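# Move the long cardboard box from the desk to the far shelf

## Task

Pick up the long cardboard box lying on the desk and set it down on a shelf board in the final shelving section at the far end of the aisle (either side of the aisle is fine). It must rest directly on the shelf, not on top of a carton, and must not overhang the shelf's front edge. If the robot falls over or is left tilted, the task fails.

## Robot and tools

ROBOT. TidyBot++: a mobile base 0.54 m long, 0.50 m wide and 0.38 m high on four powered casters, carrying a single seven-joint arm with a two-finger gripper. Every arm argument therefore refers to this one arm. The shoulder sits 0.12 m ahead of the base centre and 0.68 m above the floor. Links: upper arm 0.42 m, forearm 0.31 m, hand 0.31 m. The arm begins folded with the hand pointing down, reaching up to 0.08 m past the base front. Cameras: base_camera (fixed on the base, 644x364 images) and wrist_camera (on the hand, looking along it, 644x476 fisheye).

FRAMES. Base frame, in metres: origin on the floor under the base centre, x forward, y left, z up. hand_pose and hand_target use it; the hand point is the middle of the closed finger pads, with the hand's z axis running out along the fingers and its y axis being the closing direction. The odometry frame is where the base frame was at scene start. base_odometry gives x, y and heading in rad (-3.142 to 3.142, positive to the left), counted from wheel turns, so slipping shows up as travel. base_tilt is in degrees, positive when leaning forward or right.

move. One action per call, built from base, joints and/or target, plus optional speeds and min_time_s; all parts start together. cameras picks images (["all"], [] or names); blocking true (default) returns once everything is at rest, false returns within about 0.5 s while motion continues.
- base: an object with any of translate_m (forward positive), strafe_m (left positive), each -2 to 2 m, and rotate_rad (counter-clockwise from above positive), -6.3 to 6.3 rad. These are offsets from where the base currently is, along its own axes at the start of the command, not positions in odometry. Translate plus strafe drive one straight line.
- joints: an object of absolute joint angles in rad, keyed by name. joint_1_rad (any angle; positive turns the arm clockwise from above, opposite to heading), joint_2_rad -2.249 to 2.249 (shoulder; 0 is upper arm vertical, positive leans forward), joint_3_rad any, joint_4_rad -2.579 to 2.579 (elbow; 0 straight, negative bends forward with joint_3_rad at 3.14), joint_5_rad any, joint_6_rad -2.099 to 2.099 (wrist), joint_7_rad any (hand roll; with the hand down, 1.57 has the fingers opening left and right), gripper_pos 0 (open) to 1 (closed), absolute. Any-angle joints take the shorter way; for bigger turns send steps of under half a turn. Done tolerances: ±0.039, ±0.097, ±0.061, ±0.061, ±0.114, ±0.114, ±0.096, gripper ±0.006.
- target: one list of seven numbers [x, y, z, qw, qx, qy, qz], an absolute hand pose in the base frame (metres, unit quaternion), read the same way as hand_pose. With target, joints may only contain gripper_pos.
- speeds: per-action caps: translate_m and strafe_m 0.05 to 0.5 m/s (give the shared speed under just one of them), rotate_rad 0.1 to 1.57 rad/s, gripper_pos 0.234 to 0.993 per s.
- min_time_s: 0.1 to 8 s, the shortest time each arm motion may take.
An action lasts at most 15 s; a base move times out after 14 s.

wait: seconds 0 to 10, plus cameras; returns early once earlier motion has settled. stop: brakes all running motion. zoom_image: camera plus region [x0, y0, x1, y1] in pixels of that camera's newest image, at most 504 by 504. finished_scene: scene, the current scene's number; call nothing after it in the same reply.

RESULTS. base_status, joint_status and hand_status read moving, done, off_target (resting away from the target, maybe still pressing), not_followed (withheld, e.g. self-collision with a cause: line, or pose unreachable), contact_stop or time_out (stops; the target is dropped), torque_fault, or limit_stop_at_motor_heat. motor_effort is percent of maximum torque, with the action's peak in brackets. Also shown: joint_positions, hand_pose, hand_target, Motor temperatures, on_its_own, earlier move, pictures. After a refused call or an uncommanded stop, the rest of that reply's calls are skipped. The simulation keeps running while you think.

HAND TIPS. To fix a position error, add (wanted minus hand_pose) to your last target. To hold still, resend hand_target, not hand_pose. A held load makes the arm sag; correct for it the same way and never command a joint to its current reading while loaded. Unreachable poses make the arm wander up to 10 s and then time out. Poses low, close and facing forward in front of the base often miss or drive the arm into the base. Pointing down, the hand reaches about 0.94 m high only near the base.

GRIPPER. Pad gap is about 85 x (1 - gripper_pos) mm. off_target means the fingers stalled on an object and squeeze it with roughly 100 to 140 N; aim about 0.01 beyond first contact for a softer hold. Reaching 1 with done means nothing was grasped. Closed fingertips extend 19 mm beyond the hand point.

AVOID. The arm does not avoid obstacles and keeps pushing on them. Don't drive or turn while the arm is snagged above about 0.6 m, don't reach far out over nearby furniture from folded, and don't swing a stretched arm sideways: the robot can tip. Back away to right a slight lean. Torque faults (sensor limits 104.5 N m for joints 1 to 4, 51.3 N m for 5 to 7) freeze the arm for 10 s. Motors warn with MOTOR HOT at 60 °C and fault at 75 °C. Avoid drops, hits, slams, hard squeezes and dragging on the gripper.

Each tool is called after "Request:" as name(argument=value, ...) on one line, values as JSON.

## Session

Request:
move()

Scene clock: 0.00 s.
Motor temperatures (°C): [36 30 33 29 45 42 49]
base_odometry: x=+0.000 y=+0.000 heading=+0.000
base_tilt: forward=+0.3 right=+0.5
base_status: not commanded
joint_positions: joint_1_rad=+0.037 joint_2_rad=-0.382 joint_3_rad=+3.108 joint_4_rad=-2.514 joint_5_rad=-0.009 joint_6_rad=-0.907 joint_7_rad=+1.615 gripper_pos=+0.000
joint_status: not commanded
motor_effort: joint_1_rad=+0 joint_2_rad=-1 joint_3_rad=+1 joint_4_rad=+13 joint_5_rad=+1 joint_6_rad=+1 joint_7_rad=+0
hand_pose: x=+0.2597 y=+0.0017 z=+0.5950 quat_wxyz=(+0.004, +0.999, +0.017, +0.051) (m; base frame)
hand_target: x=+0.2595 y=+0.0017 z=+0.5948 quat_wxyz=(+0.004, +0.999, +0.017, +0.051) (m; base frame)
hand_status: not commanded
pictures: base_camera, wrist_camera

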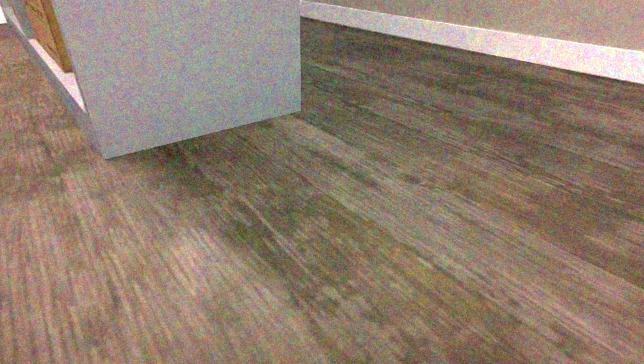

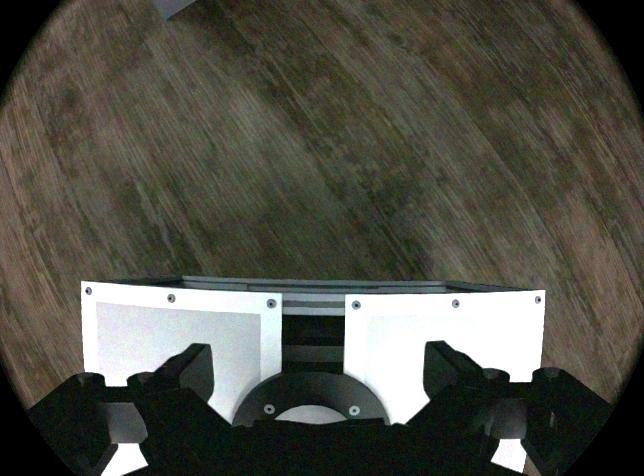

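Request:
move(joints={"joint_6_rad": 0.35}, cameras=["all"])

Scene clock: 12.40 s.
move: done
base_odometry: x=+0.000 y=+0.000 heading=+0.000
base_tilt: forward=+0.3 right=+0.5
base_status: not commanded
joint_positions: joint_1_rad=+0.037 joint_2_rad=-0.382 joint_3_rad=+3.108 joint_4_rad=-2.514 joint_5_rad=-0.009 joint_6_rad=+0.292 joint_7_rad=+1.615 gripper_pos=+0.000
joint_status: all done
motor_effort: joint_1_rad=-1(1) joint_2_rad=-4(5) joint_3_rad=+0(1) joint_4_rad=+18(18) joint_5_rad=+1(2) joint_6_rad=+9(10) joint_7_rad=-1(1)
hand_pose: x=+0.5281 y=+0.0000 z=+0.8217 quat_wxyz=(+0.018, +0.796, +0.015, +0.605)
hand_target: x=+0.5322 y=+0.0000 z=+0.8389 quat_wxyz=(+0.019, +0.778, +0.014, +0.628)
hand_status: not commanded
pictures: base_camera, wrist_camera
wrist_camera: T_world_to_cam=[[-0.01867, -0.99867, 0.04806, -0.03123], [-0.26422, -0.04143, -0.96357, 0.98829], [0.96428, -0.03069, -0.2631, -0.15867]] pos_world=[0.41355, 0.00489, 0.91204]

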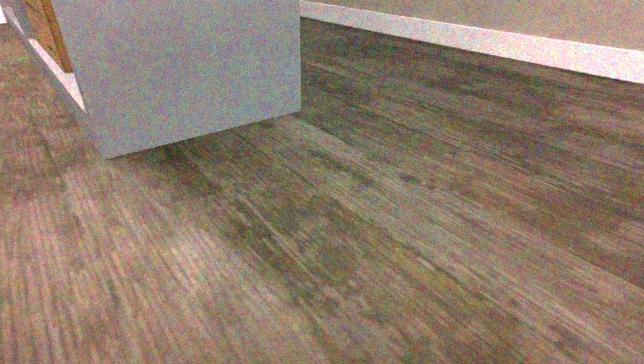

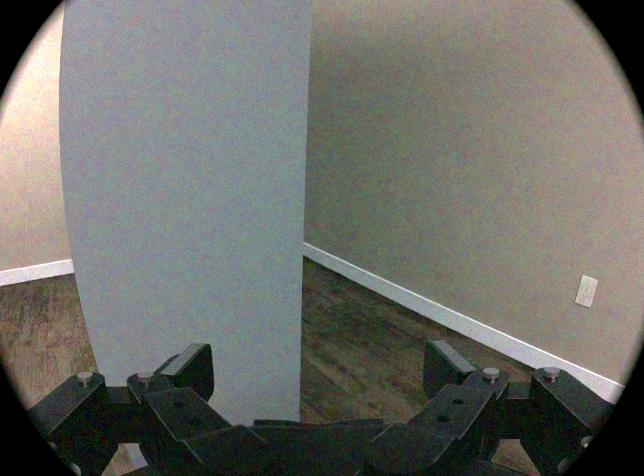

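Request:
move(joints={"joint_1_rad": -0.7}, cameras=["all"])

Request:
move(joints={"joint_1_rad": -1.5}, cameras=["wrist_camera"])

Request:
move(joints={"joint_1_rad": -2.3}, cameras=["wrist_camera"])

Request:
move(joints={"joint_1_rad": -3.1}, cameras=["wrist_camera"])

Request:
move(joints={"joint_1_rad": -4.0}, cameras=["wrist_camera"])

Request:
move(joints={"joint_1_rad": -4.9}, cameras=["wrist_camera"])

Scene clock: 19.00 s.
move: done
base_odometry: x=+0.000 y=+0.000 heading=+0.000
base_tilt: forward=+0.3 right=+0.5
base_status: not commanded
joint_positions: joint_1_rad=-0.685 joint_2_rad=-0.382 joint_3_rad=+3.108 joint_4_rad=-2.514 joint_5_rad=-0.009 joint_6_rad=+0.292 joint_7_rad=+1.615 gripper_pos=+0.000
joint_status: all done
motor_effort: joint_1_rad=-1(2) joint_2_rad=-4(5) joint_3_rad=+0(1) joint_4_rad=+18(18) joint_5_rad=+0(2) joint_6_rad=+10(10) joint_7_rad=+0(1)
hand_pose: x=+0.4262 y=+0.2701 z=+0.8217 quat_wxyz=(-0.196, +0.739, +0.295, +0.573)
hand_target: x=+0.4251 y=+0.2776 z=+0.8389 quat_wxyz=(-0.208, +0.721, +0.294, +0.593)
hand_status: not commanded
pictures: base_camera, wrist_camera
wrist_camera: T_world_to_cam=[[0.64556, -0.7622, 0.04798, -0.11025], [-0.17108, -0.20555, -0.96358, 0.97719], [0.7443, 0.61384, -0.26309, -0.13246]] pos_world=[0.33693, 0.19814, 0.91204]

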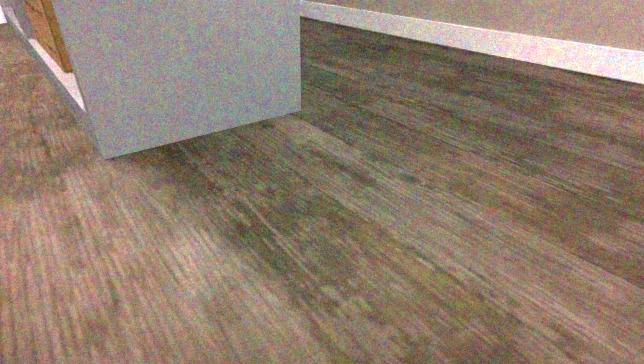

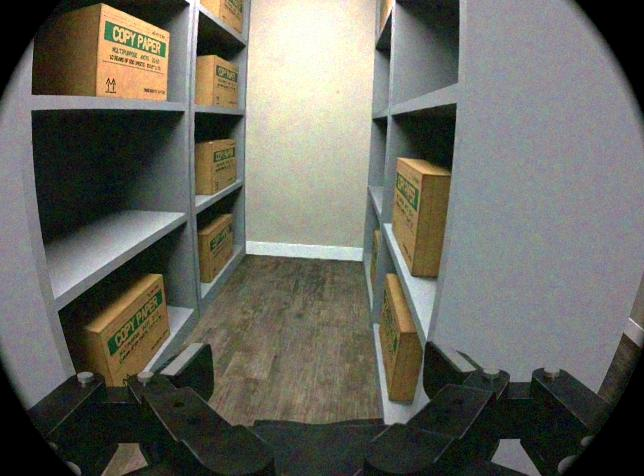

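Scene clock: 21.07 s.
move: done
base_odometry: x=+0.000 y=+0.000 heading=+0.000
base_tilt: forward=+0.3 right=+0.5
base_status: not commanded
joint_positions: joint_1_rad=-1.485 joint_2_rad=-0.382 joint_3_rad=+3.108 joint_4_rad=-2.514 joint_5_rad=-0.009 joint_6_rad=+0.292 joint_7_rad=+1.615 gripper_pos=+0.000
joint_status: all done
motor_effort: joint_1_rad=+0(2) joint_2_rad=-5(5) joint_3_rad=+1(1) joint_4_rad=+18(18) joint_5_rad=+0(2) joint_6_rad=+10(10) joint_7_rad=+0(1)
hand_pose: x=+0.1392 y=+0.4086 z=+0.8217 quat_wxyz=(-0.404, +0.566, +0.559, +0.451)
hand_target: x=+0.1331 y=+0.4129 z=+0.8389 quat_wxyz=(-0.423, +0.549, +0.551, +0.465)
hand_status: not commanded
wrist_camera: T_world_to_cam=[[0.99653, -0.0679, 0.04806, -0.1521], [0.02835, -0.26595, -0.96357, 0.95346], [0.07821, 0.96159, -0.26311, -0.05319]] pos_world=[0.12871, 0.2944, 0.91204]

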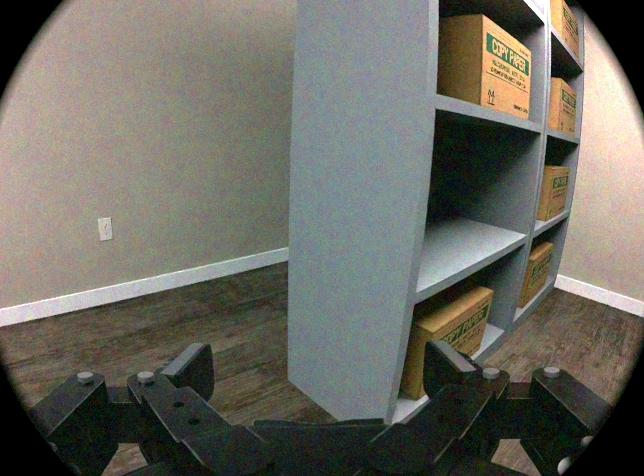

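Scene clock: 23.13 s.
move: done
base_odometry: x=+0.000 y=+0.000 heading=+0.000
base_tilt: forward=+0.3 right=+0.5
base_status: not commanded
joint_positions: joint_1_rad=-2.285 joint_2_rad=-0.382 joint_3_rad=+3.108 joint_4_rad=-2.514 joint_5_rad=-0.009 joint_6_rad=+0.292 joint_7_rad=+1.615 gripper_pos=+0.000
joint_status: all done
motor_effort: joint_1_rad=-1(2) joint_2_rad=-4(5) joint_3_rad=+0(1) joint_4_rad=+18(18) joint_5_rad=+1(2) joint_6_rad=+10(11) joint_7_rad=+0(1)
hand_pose: x=-0.1600 y=+0.2992 z=+0.8217 quat_wxyz=(-0.548, +0.304, +0.736, +0.258)
hand_target: x=-0.1674 y=+0.2978 z=+0.8389 quat_wxyz=(-0.570, +0.291, +0.721, +0.263)
hand_status: not commanded
wrist_camera: T_world_to_cam=[[0.74304, 0.66753, 0.04798, -0.12189], [0.21046, -0.165, -0.96358, 0.9318], [-0.6353, 0.72607, -0.26309, 0.03167]] pos_world=[-0.08542, 0.21211, 0.91204]

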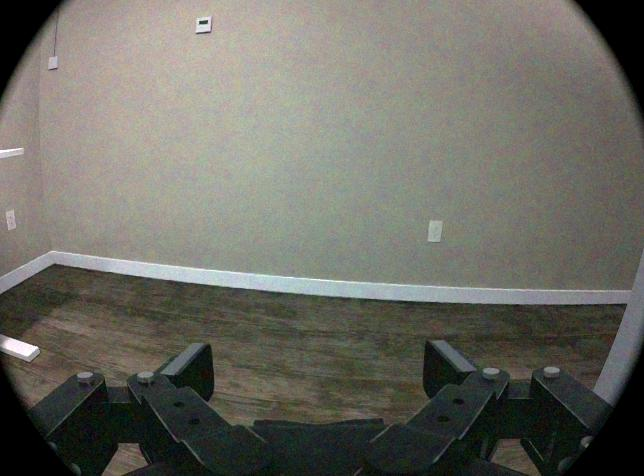

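Scene clock: 25.20 s.
move: done
base_odometry: x=+0.000 y=+0.000 heading=+0.000
base_tilt: forward=+0.3 right=+0.5
base_status: not commanded
joint_positions: joint_1_rad=-3.085 joint_2_rad=-0.382 joint_3_rad=+3.108 joint_4_rad=-2.514 joint_5_rad=-0.009 joint_6_rad=+0.292 joint_7_rad=+1.615 gripper_pos=+0.000
joint_status: all done
motor_effort: joint_1_rad=-1(2) joint_2_rad=-4(5) joint_3_rad=+1(1) joint_4_rad=+18(18) joint_5_rad=+1(2) joint_6_rad=+10(10) joint_7_rad=+0(1)
hand_pose: x=-0.2900 y=+0.0083 z=+0.8217 quat_wxyz=(-0.605, -0.007, +0.796, +0.024)
hand_target: x=-0.2942 y=+0.0021 z=+0.8389 quat_wxyz=(-0.628, -0.012, +0.778, +0.020)
hand_status: not commanded
wrist_camera: T_world_to_cam=[[0.03883, 0.99809, 0.04802, -0.03808], [0.265, 0.03605, -0.96357, 0.92531], [-0.96347, 0.05014, -0.26309, 0.07074]] pos_world=[-0.17557, 0.00111, 0.91204]

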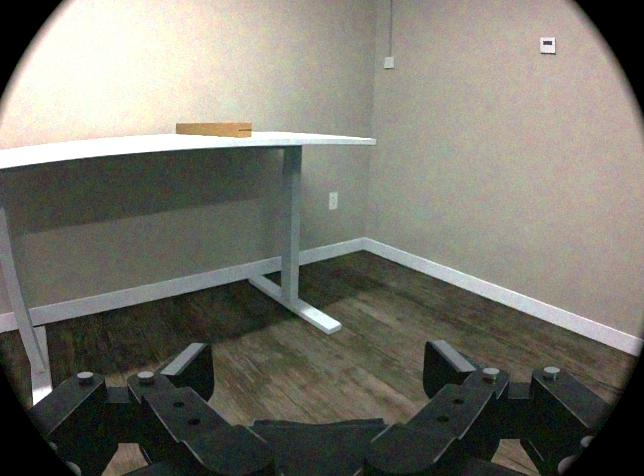

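Scene clock: 27.40 s.
move: done
base_odometry: x=+0.000 y=+0.000 heading=+0.000
base_tilt: forward=+0.3 right=+0.5
base_status: not commanded
joint_positions: joint_1_rad=-3.985 joint_2_rad=-0.382 joint_3_rad=+3.108 joint_4_rad=-2.514 joint_5_rad=-0.009 joint_6_rad=+0.292 joint_7_rad=+1.615 gripper_pos=+0.000
joint_status: all done
motor_effort: joint_1_rad=-1(2) joint_2_rad=-4(5) joint_3_rad=+1(1) joint_4_rad=+18(18) joint_5_rad=+1(2) joint_6_rad=+9(10) joint_7_rad=+0(1)
hand_pose: x=-0.1417 y=-0.3152 z=+0.8217 quat_wxyz=(-0.555, -0.352, +0.714, -0.241)
hand_target: x=-0.1395 y=-0.3224 z=+0.8389 quat_wxyz=(-0.574, -0.350, +0.695, -0.255)
hand_status: not commanded
wrist_camera: T_world_to_cam=[[-0.75782, 0.6507, 0.04803, 0.05671], [0.13644, 0.23003, -0.96357, 0.94061], [-0.63804, -0.72366, -0.2631, 0.032]] pos_world=[-0.06494, -0.23011, 0.91204]

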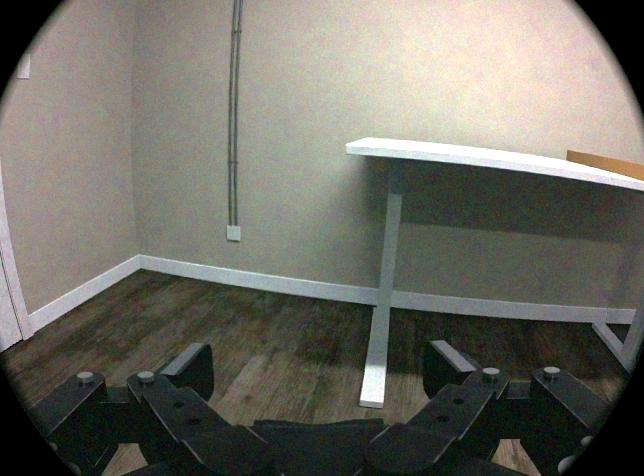

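Scene clock: 29.60 s.
move: done
base_odometry: x=+0.000 y=+0.000 heading=+0.000
base_tilt: forward=+0.3 right=+0.5
base_status: not commanded
joint_positions: joint_1_rad=-4.885 joint_2_rad=-0.382 joint_3_rad=+3.108 joint_4_rad=-2.514 joint_5_rad=-0.009 joint_6_rad=+0.292 joint_7_rad=+1.615 gripper_pos=+0.000
joint_status: all done
motor_effort: joint_1_rad=-1(2) joint_2_rad=-4(5) joint_3_rad=+0(1) joint_4_rad=+18(18) joint_5_rad=+0(2) joint_6_rad=+10(11) joint_7_rad=+0(1)
hand_pose: x=+0.2039 y=-0.4002 z=+0.8217 quat_wxyz=(-0.395, -0.628, +0.489, -0.459)
hand_target: x=+0.2109 y=-0.4028 z=+0.8389 quat_wxyz=(-0.406, -0.617, +0.474, -0.479)
hand_status: not commanded
wrist_camera: T_world_to_cam=[[-0.98078, -0.18912, 0.04807, 0.08323], [-0.09541, 0.24986, -0.96357, 0.96821], [0.17022, -0.94963, -0.2631, -0.0642]] pos_world=[0.18493, -0.28714, 0.91204]

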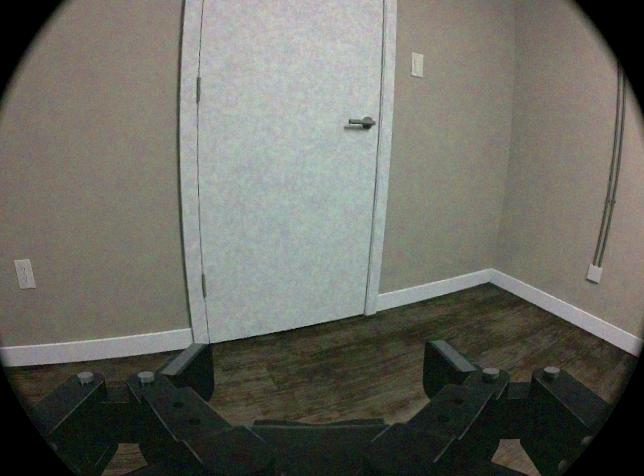

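Request:
move(base={"rotate_rad": -2.5}, joints={"joint_1_rad": 0.0, "joint_4_rad": -1.5, "joint_6_rad": -0.85}, cameras=["all"])

Scene clock: 99.33 s.
move: done
base_odometry: x=+0.000 y=+0.000 heading=-2.500
base_tilt: forward=+0.3 right=+0.5
base_status: done
joint_positions: joint_1_rad=-6.268 joint_2_rad=-0.382 joint_3_rad=+3.108 joint_4_rad=-1.541 joint_5_rad=-0.009 joint_6_rad=-0.807 joint_7_rad=+1.615 gripper_pos=+0.000
joint_status: all done
motor_effort: joint_1_rad=-1(2) joint_2_rad=-5(8) joint_3_rad=+0(2) joint_4_rad=+19(21) joint_5_rad=+1(2) joint_6_rad=+9(11) joint_7_rad=+0(1)
hand_pose: x=+0.5372 y=+0.0150 z=+1.0776 quat_wxyz=(-0.008, -0.832, -0.027, -0.554)
hand_target: x=+0.5312 y=+0.0213 z=+1.0890 quat_wxyz=(-0.004, -0.832, -0.034, -0.553)
hand_status: not commanded
pictures: base_camera, wrist_camera
wrist_camera: T_world_to_cam=[[0.01688, -0.9987, 0.04802, -0.04742], [-0.3822, -0.05083, -0.92268, 1.25734], [0.92392, -0.00278, -0.38257, 0.05035]] pos_world=[0.43484, 0.01669, 1.18166]

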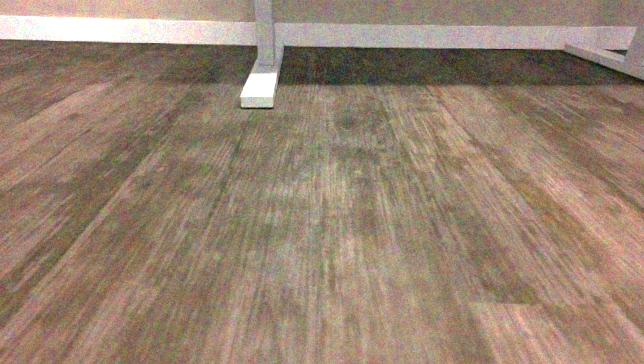

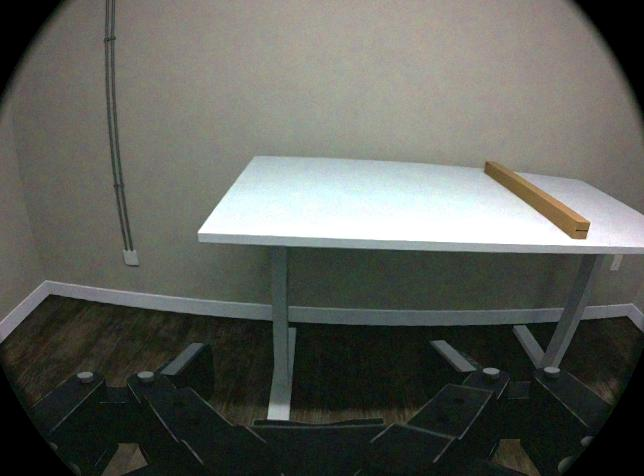

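Request:
move(base={"rotate_rad": 3.14}, cameras=["all"])

Request:
move(base={"strafe_m": 0.23}, cameras=["all"])

Scene clock: 134.83 s.
move: done
base_odometry: x=+0.000 y=+0.000 heading=+0.640
base_tilt: forward=+0.3 right=+0.5
base_status: done
joint_positions: joint_1_rad=-6.274 joint_2_rad=-0.382 joint_3_rad=+3.110 joint_4_rad=-1.541 joint_5_rad=-0.009 joint_6_rad=-0.809 joint_7_rad=+1.615 gripper_pos=+0.000
joint_status: not commanded
motor_effort: joint_1_rad=-1(2) joint_2_rad=-5(7) joint_3_rad=+1(2) joint_4_rad=+19(19) joint_5_rad=+1(2) joint_6_rad=+10(10) joint_7_rad=+1(1)
hand_pose: x=+0.5370 y=+0.0163 z=+1.0774 quat_wxyz=(-0.007, -0.832, -0.029, -0.554)
hand_target: x=+0.5312 y=+0.0213 z=+1.0890 quat_wxyz=(-0.004, -0.832, -0.034, -0.553)
hand_status: not commanded
pictures: base_camera, wrist_camera
wrist_camera: T_world_to_cam=[[0.02087, -0.99866, 0.04729, -0.04749], [-0.38302, -0.05168, -0.92229, 1.25716], [0.9235, 0.00113, -0.38359, 0.05173]] pos_world=[0.43473, 0.01748, 1.18156]

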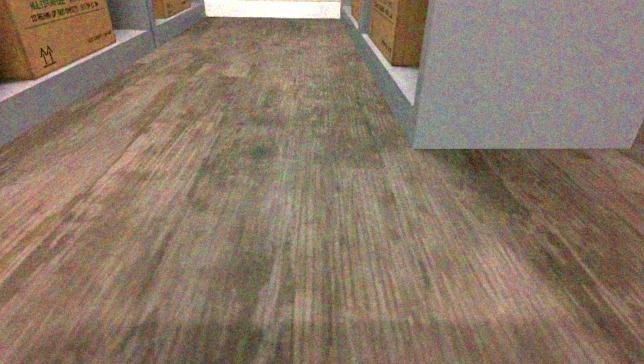

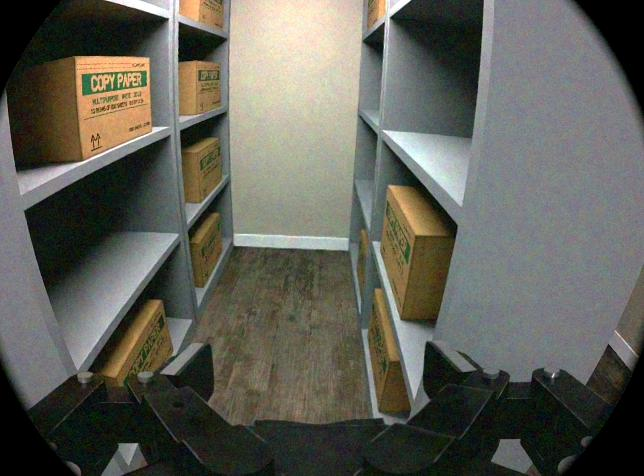

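Scene clock: 136.43 s.
move: done
base_odometry: x=-0.137 y=+0.185 heading=+0.641
base_tilt: forward=+0.3 right=+0.5
base_status: done
joint_positions: joint_1_rad=-6.275 joint_2_rad=-0.382 joint_3_rad=+3.105 joint_4_rad=-1.541 joint_5_rad=-0.009 joint_6_rad=-0.809 joint_7_rad=+1.615 gripper_pos=+0.000
joint_status: not commanded
motor_effort: joint_1_rad=-1(2) joint_2_rad=-5(6) joint_3_rad=+1(3) joint_4_rad=+19(19) joint_5_rad=+1(2) joint_6_rad=+9(10) joint_7_rad=+0(1)
hand_pose: x=+0.5368 y=+0.0195 z=+1.0773 quat_wxyz=(-0.006, -0.832, -0.032, -0.554)
hand_target: x=+0.5312 y=+0.0213 z=+1.0890 quat_wxyz=(-0.004, -0.832, -0.034, -0.553)
hand_status: not commanded
pictures: base_camera, wrist_camera
wrist_camera: T_world_to_cam=[[0.02658, -0.99843, 0.0492, -0.04943], [-0.38277, -0.05563, -0.92217, 1.25699], [0.92346, 0.00568, -0.38365, 0.05178]] pos_world=[0.43463, 0.02029, 1.18146]

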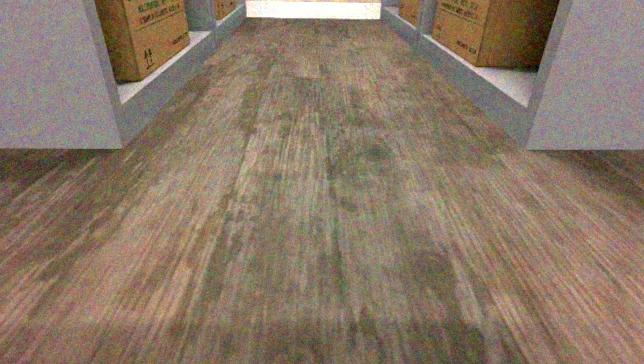

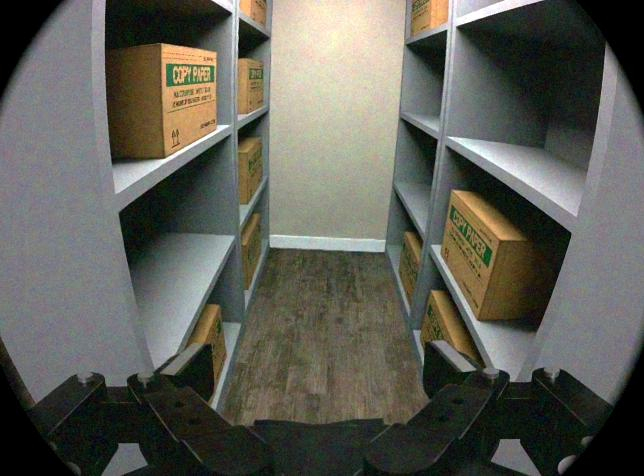

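Request:
move(base={"rotate_rad": -3.08}, cameras=[])

Request:
move(base={"translate_m": 0.2, "strafe_m": -0.56}, cameras=["all"])

Scene clock: 186.03 s.
move: done
base_odometry: x=-0.137 y=+0.185 heading=-2.439
base_tilt: forward=+0.3 right=+0.5
base_status: done
joint_positions: joint_1_rad=-6.276 joint_2_rad=-0.382 joint_3_rad=+3.106 joint_4_rad=-1.541 joint_5_rad=-0.009 joint_6_rad=-0.809 joint_7_rad=+1.615 gripper_pos=+0.000
joint_status: not commanded
motor_effort: joint_1_rad=-1(2) joint_2_rad=-5(7) joint_3_rad=+0(2) joint_4_rad=+19(19) joint_5_rad=+1(2) joint_6_rad=+9(10) joint_7_rad=+0(1)
hand_pose: x=+0.5368 y=+0.0193 z=+1.0772 quat_wxyz=(-0.006, -0.832, -0.032, -0.554)
hand_target: x=+0.5312 y=+0.0213 z=+1.0890 quat_wxyz=(-0.004, -0.832, -0.034, -0.553)
hand_status: not commanded

Scene clock: 188.47 s.
move: done
base_odometry: x=-0.652 y=+0.483 heading=-2.439
base_tilt: forward=+0.3 right=+0.5
base_status: done
joint_positions: joint_1_rad=-6.276 joint_2_rad=-0.381 joint_3_rad=+3.111 joint_4_rad=-1.541 joint_5_rad=-0.009 joint_6_rad=-0.809 joint_7_rad=+1.615 gripper_pos=+0.000
joint_status: not commanded
motor_effort: joint_1_rad=-1(1) joint_2_rad=-5(7) joint_3_rad=+1(3) joint_4_rad=+19(19) joint_5_rad=+1(2) joint_6_rad=+9(10) joint_7_rad=+0(1)
hand_pose: x=+0.5370 y=+0.0169 z=+1.0772 quat_wxyz=(-0.006, -0.832, -0.030, -0.553)
hand_target: x=+0.5312 y=+0.0213 z=+1.0890 quat_wxyz=(-0.004, -0.832, -0.034, -0.553)
hand_status: not commanded
pictures: base_camera, wrist_camera
wrist_camera: T_world_to_cam=[[0.02258, -0.99864, 0.04711, -0.04751], [-0.38375, -0.05217, -0.92196, 1.25701], [0.92316, 0.00274, -0.3844, 0.05256]] pos_world=[0.43493, 0.01798, 1.18136]

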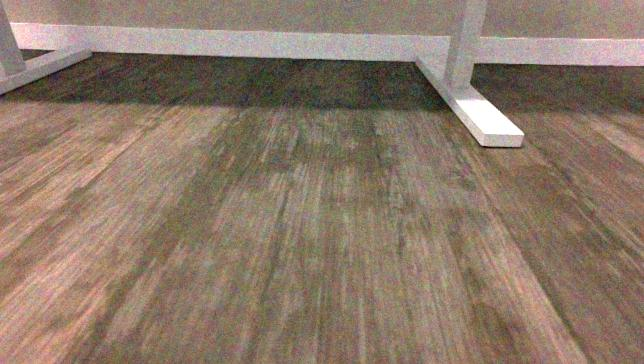

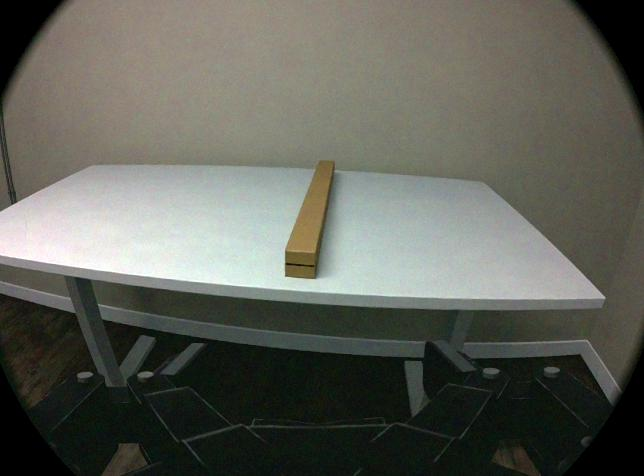

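Request:
zoom_image(camera="wrist_camera", region=[240, 140, 400, 300])

Scaled by 3.150.

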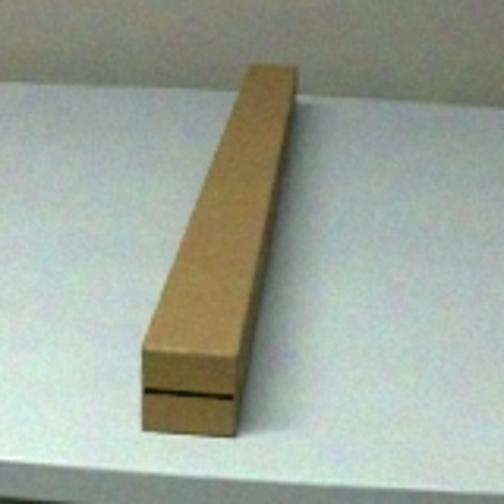

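Request:
move(base={"rotate_rad": -0.055}, joints={"joint_1_rad": 0.0, "joint_3_rad": 3.1416, "joint_5_rad": 0.0, "joint_7_rad": 1.5708}, cameras=[])

Request:
move(base={"translate_m": 0.4, "strafe_m": 0.095}, speeds={"translate_m": 0.3}, cameras=["all"])

Scene clock: 226.77 s.
move: done
base_odometry: x=-0.652 y=+0.483 heading=-2.494
base_tilt: forward=+0.3 right=+0.5
base_status: done
joint_positions: joint_1_rad=-6.277 joint_2_rad=-0.381 joint_3_rad=+3.141 joint_4_rad=-1.541 joint_5_rad=-0.009 joint_6_rad=-0.809 joint_7_rad=+1.608 gripper_pos=+0.000
joint_status: all done
motor_effort: joint_1_rad=+0(2) joint_2_rad=-5(6) joint_3_rad=+0(3) joint_4_rad=+19(19) joint_5_rad=+0(3) joint_6_rad=+10(10) joint_7_rad=+0(1)
hand_pose: x=+0.5376 y=+0.0010 z=+1.0774 quat_wxyz=(-0.008, -0.833, -0.012, -0.553)
hand_target: x=+0.5320 y=+0.0013 z=+1.0893 quat_wxyz=(+0.000, -0.833, +0.000, -0.554)
hand_status: not commanded

Scene clock: 229.00 s.
move: done
base_odometry: x=-0.914 y=+0.166 heading=-2.494
base_tilt: forward=+0.3 right=+0.5
base_status: done
joint_positions: joint_1_rad=-6.277 joint_2_rad=-0.377 joint_3_rad=+3.141 joint_4_rad=-1.539 joint_5_rad=-0.009 joint_6_rad=-0.811 joint_7_rad=+1.608 gripper_pos=+0.000
joint_status: not commanded
motor_effort: joint_1_rad=-1(1) joint_2_rad=-6(8) joint_3_rad=+0(1) joint_4_rad=+19(20) joint_5_rad=+0(2) joint_6_rad=+10(10) joint_7_rad=+0(1)
hand_pose: x=+0.5390 y=+0.0010 z=+1.0763 quat_wxyz=(-0.008, -0.834, -0.012, -0.552)
hand_target: x=+0.5320 y=+0.0013 z=+1.0893 quat_wxyz=(+0.000, -0.833, +0.000, -0.554)
hand_status: not commanded
pictures: base_camera, wrist_camera
wrist_camera: T_world_to_cam=[[-0.00721, -0.99952, 0.02996, -0.02895], [-0.38844, -0.0248, -0.92114, 1.25782], [0.92145, -0.01828, -0.38807, 0.05535]] pos_world=[0.43737, 0.00327, 1.18098]

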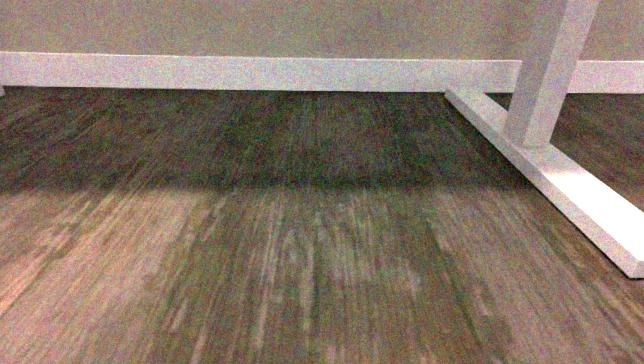

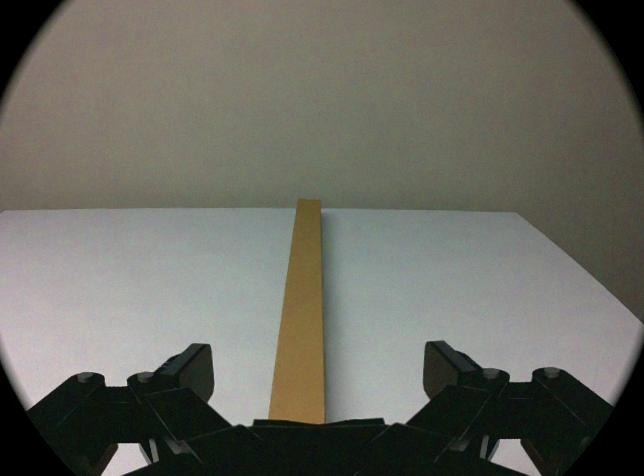

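Request:
move(base={"translate_m": 0.235, "strafe_m": 0.01}, speeds={"translate_m": 0.2}, cameras=["all"])

Scene clock: 244.50 s.
move: done
base_odometry: x=-1.096 y=+0.016 heading=-2.494
base_tilt: forward=+0.4 right=+0.5
base_status: done
joint_positions: joint_1_rad=-6.277 joint_2_rad=-0.377 joint_3_rad=+3.141 joint_4_rad=-1.538 joint_5_rad=-0.009 joint_6_rad=-0.812 joint_7_rad=+1.608 gripper_pos=+0.000
joint_status: not commanded
motor_effort: joint_1_rad=+0(1) joint_2_rad=-6(8) joint_3_rad=+0(1) joint_4_rad=+19(19) joint_5_rad=+1(2) joint_6_rad=+9(10) joint_7_rad=-1(1)
hand_pose: x=+0.5387 y=+0.0010 z=+1.0767 quat_wxyz=(-0.008, -0.834, -0.012, -0.552)
hand_target: x=+0.5320 y=+0.0013 z=+1.0893 quat_wxyz=(+0.000, -0.833, +0.000, -0.554)
hand_status: not commanded
pictures: base_camera, wrist_camera
wrist_camera: T_world_to_cam=[[-0.00722, -0.99952, 0.02995, -0.02896], [-0.38823, -0.0248, -0.92123, 1.25808], [0.92153, -0.01828, -0.38787, 0.05551]] pos_world=[0.43707, 0.00327, 1.18138]

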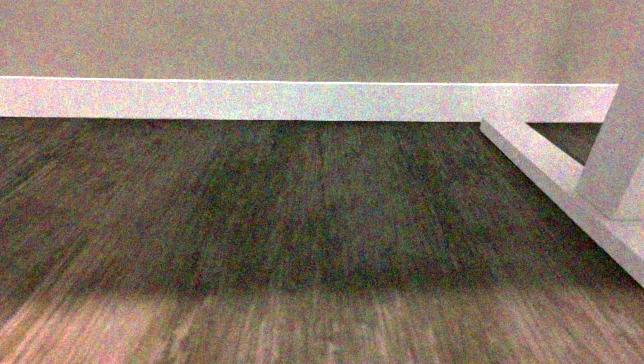

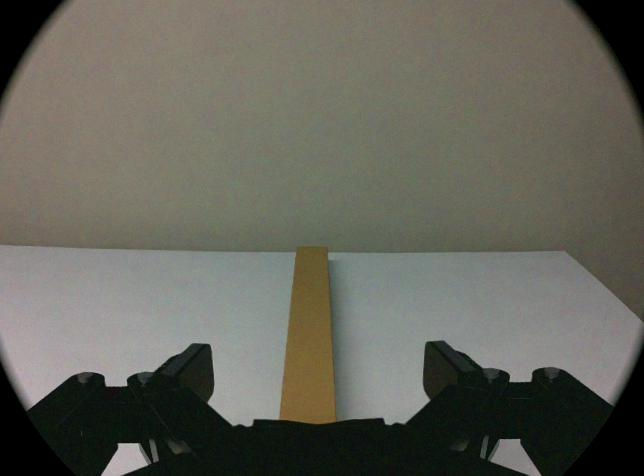

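Request:
move(joints={"joint_1_rad": 0.0, "joint_2_rad": -0.072, "joint_3_rad": 3.1416, "joint_4_rad": -1.12, "joint_5_rad": 0.0, "joint_6_rad": -1.291, "joint_7_rad": 1.535}, min_time_s=3, cameras=["all"])

Scene clock: 258.03 s.
move: done
base_odometry: x=-1.096 y=+0.016 heading=-2.494
base_tilt: forward=+0.3 right=+0.5
base_status: not commanded
joint_positions: joint_1_rad=-6.277 joint_2_rad=-0.085 joint_3_rad=+3.141 joint_4_rad=-1.160 joint_5_rad=-0.009 joint_6_rad=-1.248 joint_7_rad=+1.606 gripper_pos=+0.000
joint_status: all done
motor_effort: joint_1_rad=-1(2) joint_2_rad=-13(14) joint_3_rad=+0(1) joint_4_rad=+17(20) joint_5_rad=+1(2) joint_6_rad=+8(10) joint_7_rad=+0(1)
hand_pose: x=+0.5871 y=+0.0013 z=+1.0381 quat_wxyz=(-0.004, -0.917, -0.014, -0.398)
hand_target: x=+0.5850 y=+0.0014 z=+1.0421 quat_wxyz=(+0.007, -0.920, +0.016, -0.391)
hand_status: not commanded
pictures: base_camera, wrist_camera
wrist_camera: T_world_to_cam=[[0.0056, -0.99959, 0.02819, -0.03291], [-0.68059, -0.02447, -0.73225, 1.2168], [0.73264, -0.01509, -0.68045, 0.41061]] pos_world=[0.5275, 0.00307, 1.17133]

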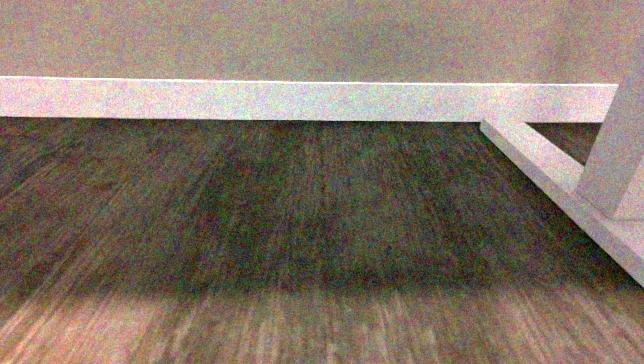

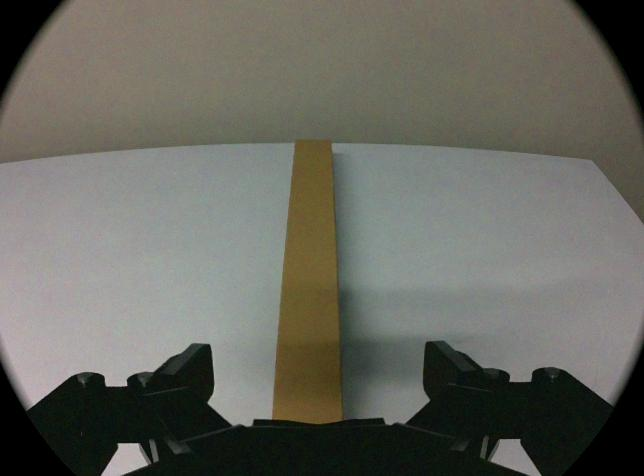

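Request:
move(joints={"joint_2_rad": -0.04, "joint_4_rad": -1.375, "joint_6_rad": -1.035, "joint_7_rad": 1.5}, min_time_s=3, cameras=["wrist_camera"])

Scene clock: 281.20 s.
move: done
base_odometry: x=-1.096 y=+0.016 heading=-2.494
base_tilt: forward=+0.3 right=+0.5
base_status: not commanded
joint_positions: joint_1_rad=-6.277 joint_2_rad=-0.055 joint_3_rad=+3.141 joint_4_rad=-1.341 joint_5_rad=-0.009 joint_6_rad=-1.091 joint_7_rad=+1.572 gripper_pos=+0.000
joint_status: all done
motor_effort: joint_1_rad=+0(1) joint_2_rad=-15(15) joint_3_rad=+0(0) joint_4_rad=+18(19) joint_5_rad=+1(2) joint_6_rad=+7(9) joint_7_rad=+0(1)
hand_pose: x=+0.6130 y=+0.0009 z=+0.9658 quat_wxyz=(+0.003, -0.928, +0.003, -0.373)
hand_target: x=+0.6249 y=+0.0014 z=+0.9525 quat_wxyz=(+0.013, -0.926, +0.033, -0.376)
hand_status: not commanded
wrist_camera: T_world_to_cam=[[-0.01905, -0.99981, 0.00314, 0.00796], [-0.71946, 0.01153, -0.69443, 1.16867], [0.69427, -0.01549, -0.71955, 0.40372]] pos_world=[0.56068, 0.00073, 1.10204]

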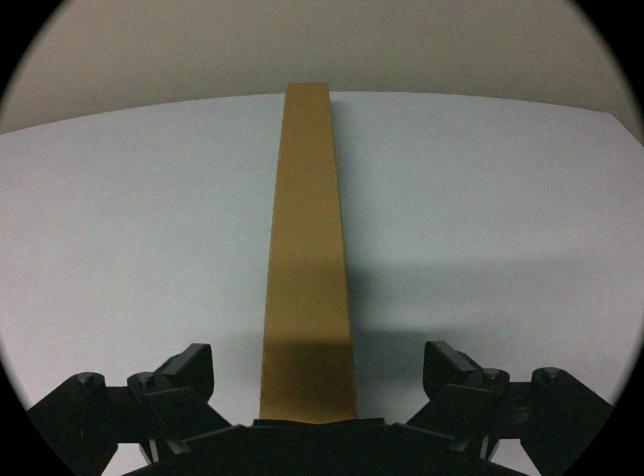

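Request:
move(joints={"joint_2_rad": 0.0, "joint_4_rad": -1.475, "joint_6_rad": -0.90}, min_time_s=3, cameras=["wrist_camera"])

Scene clock: 287.87 s.
move: done
base_odometry: x=-1.096 y=+0.016 heading=-2.494
base_tilt: forward=+0.3 right=+0.5
base_status: not commanded
joint_positions: joint_1_rad=-6.277 joint_2_rad=-0.017 joint_3_rad=+3.141 joint_4_rad=-1.439 joint_5_rad=-0.009 joint_6_rad=-0.956 joint_7_rad=+1.572 gripper_pos=+0.000
joint_status: all done
motor_effort: joint_1_rad=+0(1) joint_2_rad=-16(17) joint_3_rad=+0(0) joint_4_rad=+19(20) joint_5_rad=+0(2) joint_6_rad=+7(9) joint_7_rad=+0(1)
hand_pose: x=+0.6380 y=+0.0006 z=+0.9239 quat_wxyz=(+0.003, -0.928, +0.003, -0.372)
hand_target: x=+0.6479 y=+0.0014 z=+0.9084 quat_wxyz=(+0.013, -0.927, +0.033, -0.374)
hand_status: not commanded
wrist_camera: T_world_to_cam=[[-0.02026, -0.99979, 0.00285, 0.00928], [-0.72072, 0.01262, -0.69311, 1.15718], [0.69293, -0.0161, -0.72083, 0.35822]] pos_world=[0.58598, 0.00043, 1.06024]

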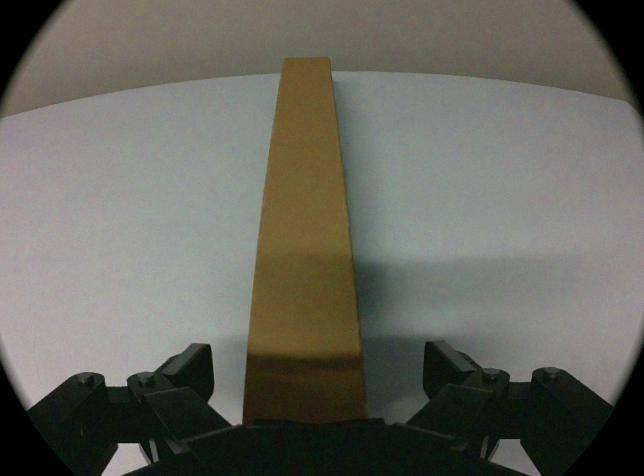

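Request:
zoom_image(camera="wrist_camera", region=[170, 310, 470, 476])

Scaled by 1.680.

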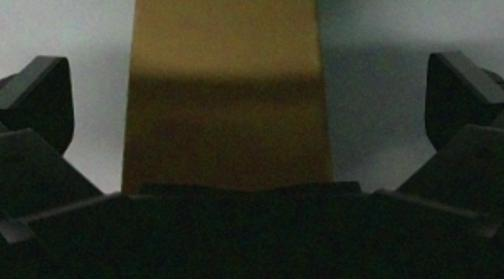

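Request:
move(joints={"joint_4_rad": -1.535, "joint_6_rad": -0.838}, min_time_s=2, cameras=["wrist_camera"])

Scene clock: 312.17 s.
move: done
base_odometry: x=-1.096 y=+0.016 heading=-2.494
base_tilt: forward=+0.3 right=+0.5
base_status: not commanded
joint_positions: joint_1_rad=-6.277 joint_2_rad=-0.017 joint_3_rad=+3.141 joint_4_rad=-1.499 joint_5_rad=-0.009 joint_6_rad=-0.894 joint_7_rad=+1.572 gripper_pos=+0.000
joint_status: all done
motor_effort: joint_1_rad=-1(1) joint_2_rad=-16(17) joint_3_rad=+0(0) joint_4_rad=+19(20) joint_5_rad=+1(2) joint_6_rad=+7(9) joint_7_rad=+0(1)
hand_pose: x=+0.6408 y=+0.0005 z=+0.9057 quat_wxyz=(+0.003, -0.928, +0.004, -0.373)
hand_target: x=+0.6496 y=+0.0014 z=+0.8900 quat_wxyz=(+0.013, -0.926, +0.033, -0.375)
hand_status: not commanded
wrist_camera: T_world_to_cam=[[-0.0209, -0.99978, 0.00276, 0.00976], [-0.71924, 0.01312, -0.69463, 1.14695], [0.69444, -0.0165, -0.71936, 0.34094]] pos_world=[0.58838, 0.00033, 1.04194]

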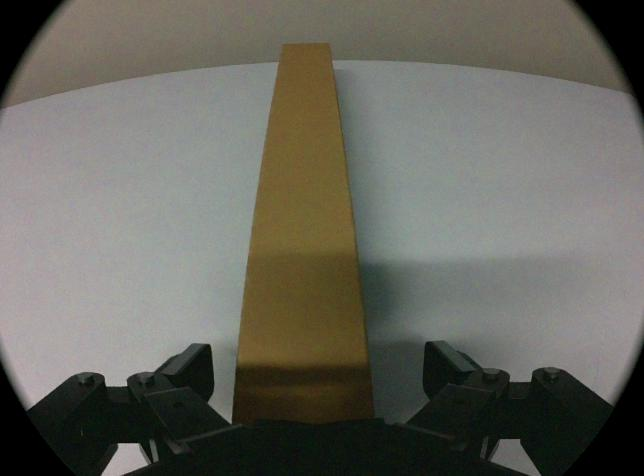

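Request:
move(joints={"joint_4_rad": -1.56, "joint_6_rad": -0.813}, min_time_s=1.5, cameras=["wrist_camera"])

Scene clock: 321.37 s.
move: done
base_odometry: x=-1.096 y=+0.016 heading=-2.494
base_tilt: forward=+0.3 right=+0.5
base_status: not commanded
joint_positions: joint_1_rad=-6.277 joint_2_rad=-0.017 joint_3_rad=+3.141 joint_4_rad=-1.524 joint_5_rad=-0.009 joint_6_rad=-0.869 joint_7_rad=+1.572 gripper_pos=+0.000
joint_status: all done
motor_effort: joint_1_rad=-1(1) joint_2_rad=-17(17) joint_3_rad=+0(0) joint_4_rad=+19(19) joint_5_rad=+1(2) joint_6_rad=+8(9) joint_7_rad=+0(1)
hand_pose: x=+0.6414 y=+0.0004 z=+0.8981 quat_wxyz=(+0.003, -0.928, +0.004, -0.374)
hand_target: x=+0.6497 y=+0.0014 z=+0.8822 quat_wxyz=(+0.013, -0.926, +0.033, -0.375)
hand_status: not commanded
wrist_camera: T_world_to_cam=[[-0.02112, -0.99977, 0.00269, 0.00999], [-0.71895, 0.01332, -0.69494, 1.14224], [0.69474, -0.0166, -0.71906, 0.33443]] pos_world=[0.58908, 0.00033, 1.03424]

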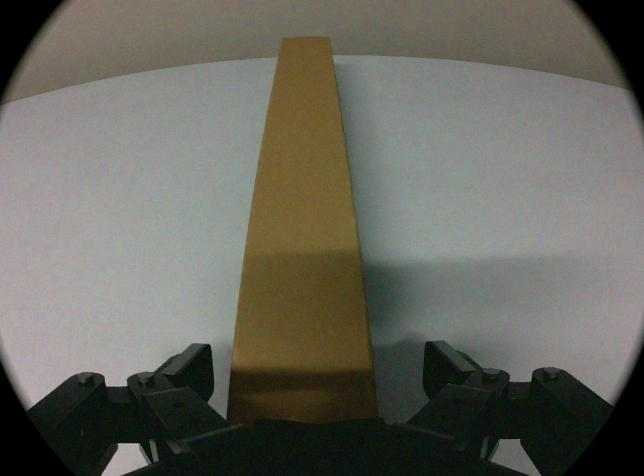

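Request:
move(base={"strafe_m": 0.006}, speeds={"strafe_m": 0.05}, cameras=["wrist_camera"])

Scene clock: 326.50 s.
move: done
base_odometry: x=-1.092 y=+0.011 heading=-2.494
base_tilt: forward=+0.4 right=+0.5
base_status: done
joint_positions: joint_1_rad=-6.278 joint_2_rad=-0.016 joint_3_rad=+3.141 joint_4_rad=-1.524 joint_5_rad=-0.009 joint_6_rad=-0.868 joint_7_rad=+1.572 gripper_pos=+0.000
joint_status: not commanded
motor_effort: joint_1_rad=+0(3) joint_2_rad=-16(18) joint_3_rad=+1(2) joint_4_rad=+19(19) joint_5_rad=+1(2) joint_6_rad=+7(8) joint_7_rad=+0(1)
hand_pose: x=+0.6418 y=+0.0012 z=+0.8975 quat_wxyz=(+0.003, -0.928, +0.003, -0.373)
hand_target: x=+0.6497 y=+0.0014 z=+0.8822 quat_wxyz=(+0.013, -0.926, +0.033, -0.375)
hand_status: not commanded
wrist_camera: T_world_to_cam=[[-0.0197, -0.9998, 0.00266, 0.0098], [-0.71936, 0.01233, -0.69453, 1.14199], [0.69436, -0.01559, -0.71946, 0.33444]] pos_world=[0.58948, 0.00093, 1.03374]

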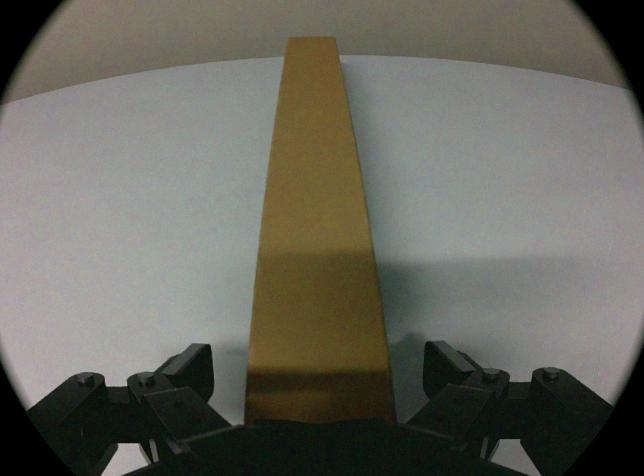

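Request:
move(joints={"gripper_pos": 0.37}, speeds={"gripper_pos": 0.234}, cameras=["wrist_camera"])

Scene clock: 333.10 s.
move: done
base_odometry: x=-1.092 y=+0.011 heading=-2.494
base_tilt: forward=+0.3 right=+0.5
base_status: not commanded
joint_positions: joint_1_rad=-6.278 joint_2_rad=-0.016 joint_3_rad=+3.141 joint_4_rad=-1.524 joint_5_rad=-0.009 joint_6_rad=-0.868 joint_7_rad=+1.572 gripper_pos=+0.371
joint_status: all done
motor_effort: joint_1_rad=-1(1) joint_2_rad=-17(17) joint_3_rad=+0(0) joint_4_rad=+19(19) joint_5_rad=+0(2) joint_6_rad=+7(8) joint_7_rad=-1(1)
hand_pose: x=+0.6418 y=+0.0012 z=+0.8975 quat_wxyz=(+0.003, -0.928, +0.003, -0.373)
hand_target: x=+0.6497 y=+0.0014 z=+0.8822 quat_wxyz=(+0.013, -0.926, +0.033, -0.375)
hand_status: not commanded
wrist_camera: T_world_to_cam=[[-0.0197, -0.9998, 0.00266, 0.0098], [-0.71936, 0.01233, -0.69453, 1.14199], [0.69436, -0.01559, -0.71946, 0.33444]] pos_world=[0.58948, 0.00093, 1.03374]

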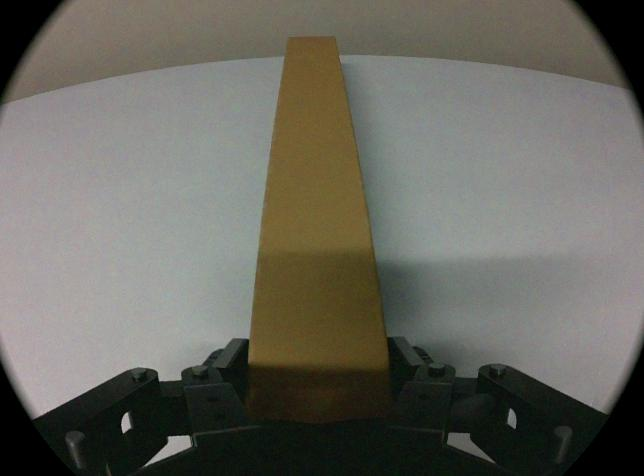

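Request:
move(joints={"gripper_pos": 0.42}, speeds={"gripper_pos": 0.234}, cameras=["wrist_camera"])

Scene clock: 338.07 s.
move: done
base_odometry: x=-1.092 y=+0.011 heading=-2.494
base_tilt: forward=+0.3 right=+0.5
base_status: not commanded
joint_positions: joint_1_rad=-6.278 joint_2_rad=-0.016 joint_3_rad=+3.141 joint_4_rad=-1.524 joint_5_rad=-0.009 joint_6_rad=-0.868 joint_7_rad=+1.572 gripper_pos=+0.419
joint_status: all done
motor_effort: joint_1_rad=-1(1) joint_2_rad=-17(17) joint_3_rad=+0(0) joint_4_rad=+19(19) joint_5_rad=+1(2) joint_6_rad=+8(8) joint_7_rad=+0(1)
hand_pose: x=+0.6418 y=+0.0012 z=+0.8975 quat_wxyz=(+0.003, -0.928, +0.003, -0.373)
hand_target: x=+0.6497 y=+0.0014 z=+0.8822 quat_wxyz=(+0.013, -0.926, +0.033, -0.375)
hand_status: not commanded
wrist_camera: T_world_to_cam=[[-0.0197, -0.9998, 0.00266, 0.0098], [-0.71936, 0.01233, -0.69453, 1.14199], [0.69436, -0.01559, -0.71946, 0.33444]] pos_world=[0.58948, 0.00093, 1.03374]

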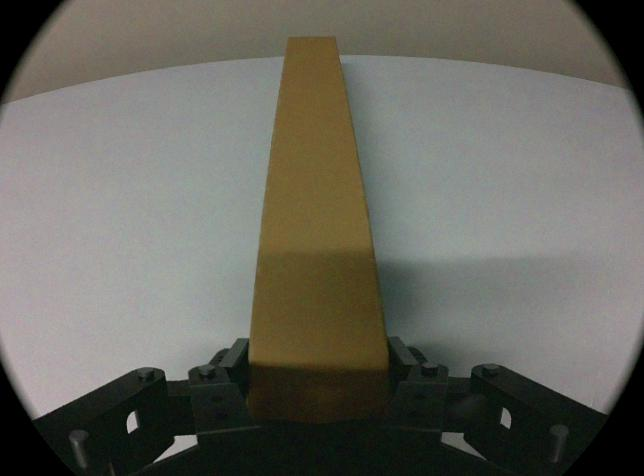

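Request:
move(joints={"gripper_pos": 0.44}, speeds={"gripper_pos": 0.234}, cameras=[])

Request:
move(joints={"gripper_pos": 0.46}, speeds={"gripper_pos": 0.234}, cameras=["wrist_camera"])

Scene clock: 341.97 s.
move: done
base_odometry: x=-1.092 y=+0.011 heading=-2.494
base_tilt: forward=+0.3 right=+0.5
base_status: not commanded
joint_positions: joint_1_rad=-6.278 joint_2_rad=-0.016 joint_3_rad=+3.141 joint_4_rad=-1.524 joint_5_rad=-0.009 joint_6_rad=-0.868 joint_7_rad=+1.572 gripper_pos=+0.439
joint_status: all done
motor_effort: joint_1_rad=-1(1) joint_2_rad=-16(17) joint_3_rad=+0(0) joint_4_rad=+19(19) joint_5_rad=+0(1) joint_6_rad=+7(8) joint_7_rad=+0(1)
hand_pose: x=+0.6418 y=+0.0012 z=+0.8976 quat_wxyz=(+0.003, -0.928, +0.003, -0.373)
hand_target: x=+0.6497 y=+0.0014 z=+0.8822 quat_wxyz=(+0.013, -0.926, +0.033, -0.375)
hand_status: not commanded

Scene clock: 343.07 s.
move: done
base_odometry: x=-1.092 y=+0.011 heading=-2.494
base_tilt: forward=+0.3 right=+0.5
base_status: not commanded
joint_positions: joint_1_rad=-6.278 joint_2_rad=-0.016 joint_3_rad=+3.141 joint_4_rad=-1.524 joint_5_rad=-0.009 joint_6_rad=-0.867 joint_7_rad=+1.572 gripper_pos=+0.456
joint_status: all done
motor_effort: joint_1_rad=-1(1) joint_2_rad=-16(17) joint_3_rad=+0(1) joint_4_rad=+18(19) joint_5_rad=+1(2) joint_6_rad=+7(8) joint_7_rad=-1(1)
hand_pose: x=+0.6420 y=+0.0012 z=+0.8977 quat_wxyz=(+0.003, -0.928, +0.003, -0.374)
hand_target: x=+0.6497 y=+0.0014 z=+0.8822 quat_wxyz=(+0.013, -0.926, +0.033, -0.375)
hand_status: not commanded
wrist_camera: T_world_to_cam=[[-0.0197, -0.9998, 0.00264, 0.00982], [-0.71882, 0.01233, -0.69509, 1.1424], [0.69492, -0.01559, -0.71892, 0.33355]] pos_world=[0.58958, 0.00093, 1.03384]

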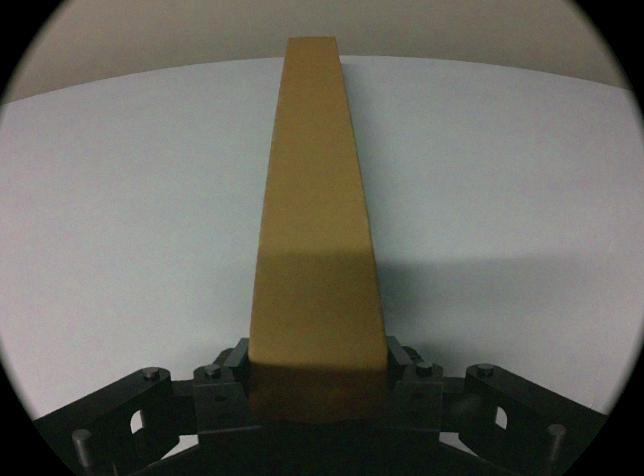

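Request:
move(joints={"gripper_pos": 0.475}, speeds={"gripper_pos": 0.234}, cameras=[])

Scene clock: 347.80 s.
move: done
base_odometry: x=-1.092 y=+0.011 heading=-2.494
base_tilt: forward=+0.3 right=+0.5
base_status: not commanded
joint_positions: joint_1_rad=-6.278 joint_2_rad=-0.016 joint_3_rad=+3.141 joint_4_rad=-1.524 joint_5_rad=-0.009 joint_6_rad=-0.866 joint_7_rad=+1.572 gripper_pos=+0.472
joint_status: all done
motor_effort: joint_1_rad=+0(1) joint_2_rad=-15(16) joint_3_rad=+0(1) joint_4_rad=+18(18) joint_5_rad=+0(2) joint_6_rad=+7(8) joint_7_rad=+0(2)
hand_pose: x=+0.6422 y=+0.0012 z=+0.8979 quat_wxyz=(+0.003, -0.927, +0.003, -0.374)
hand_target: x=+0.6497 y=+0.0014 z=+0.8822 quat_wxyz=(+0.013, -0.926, +0.033, -0.375)
hand_status: not commanded


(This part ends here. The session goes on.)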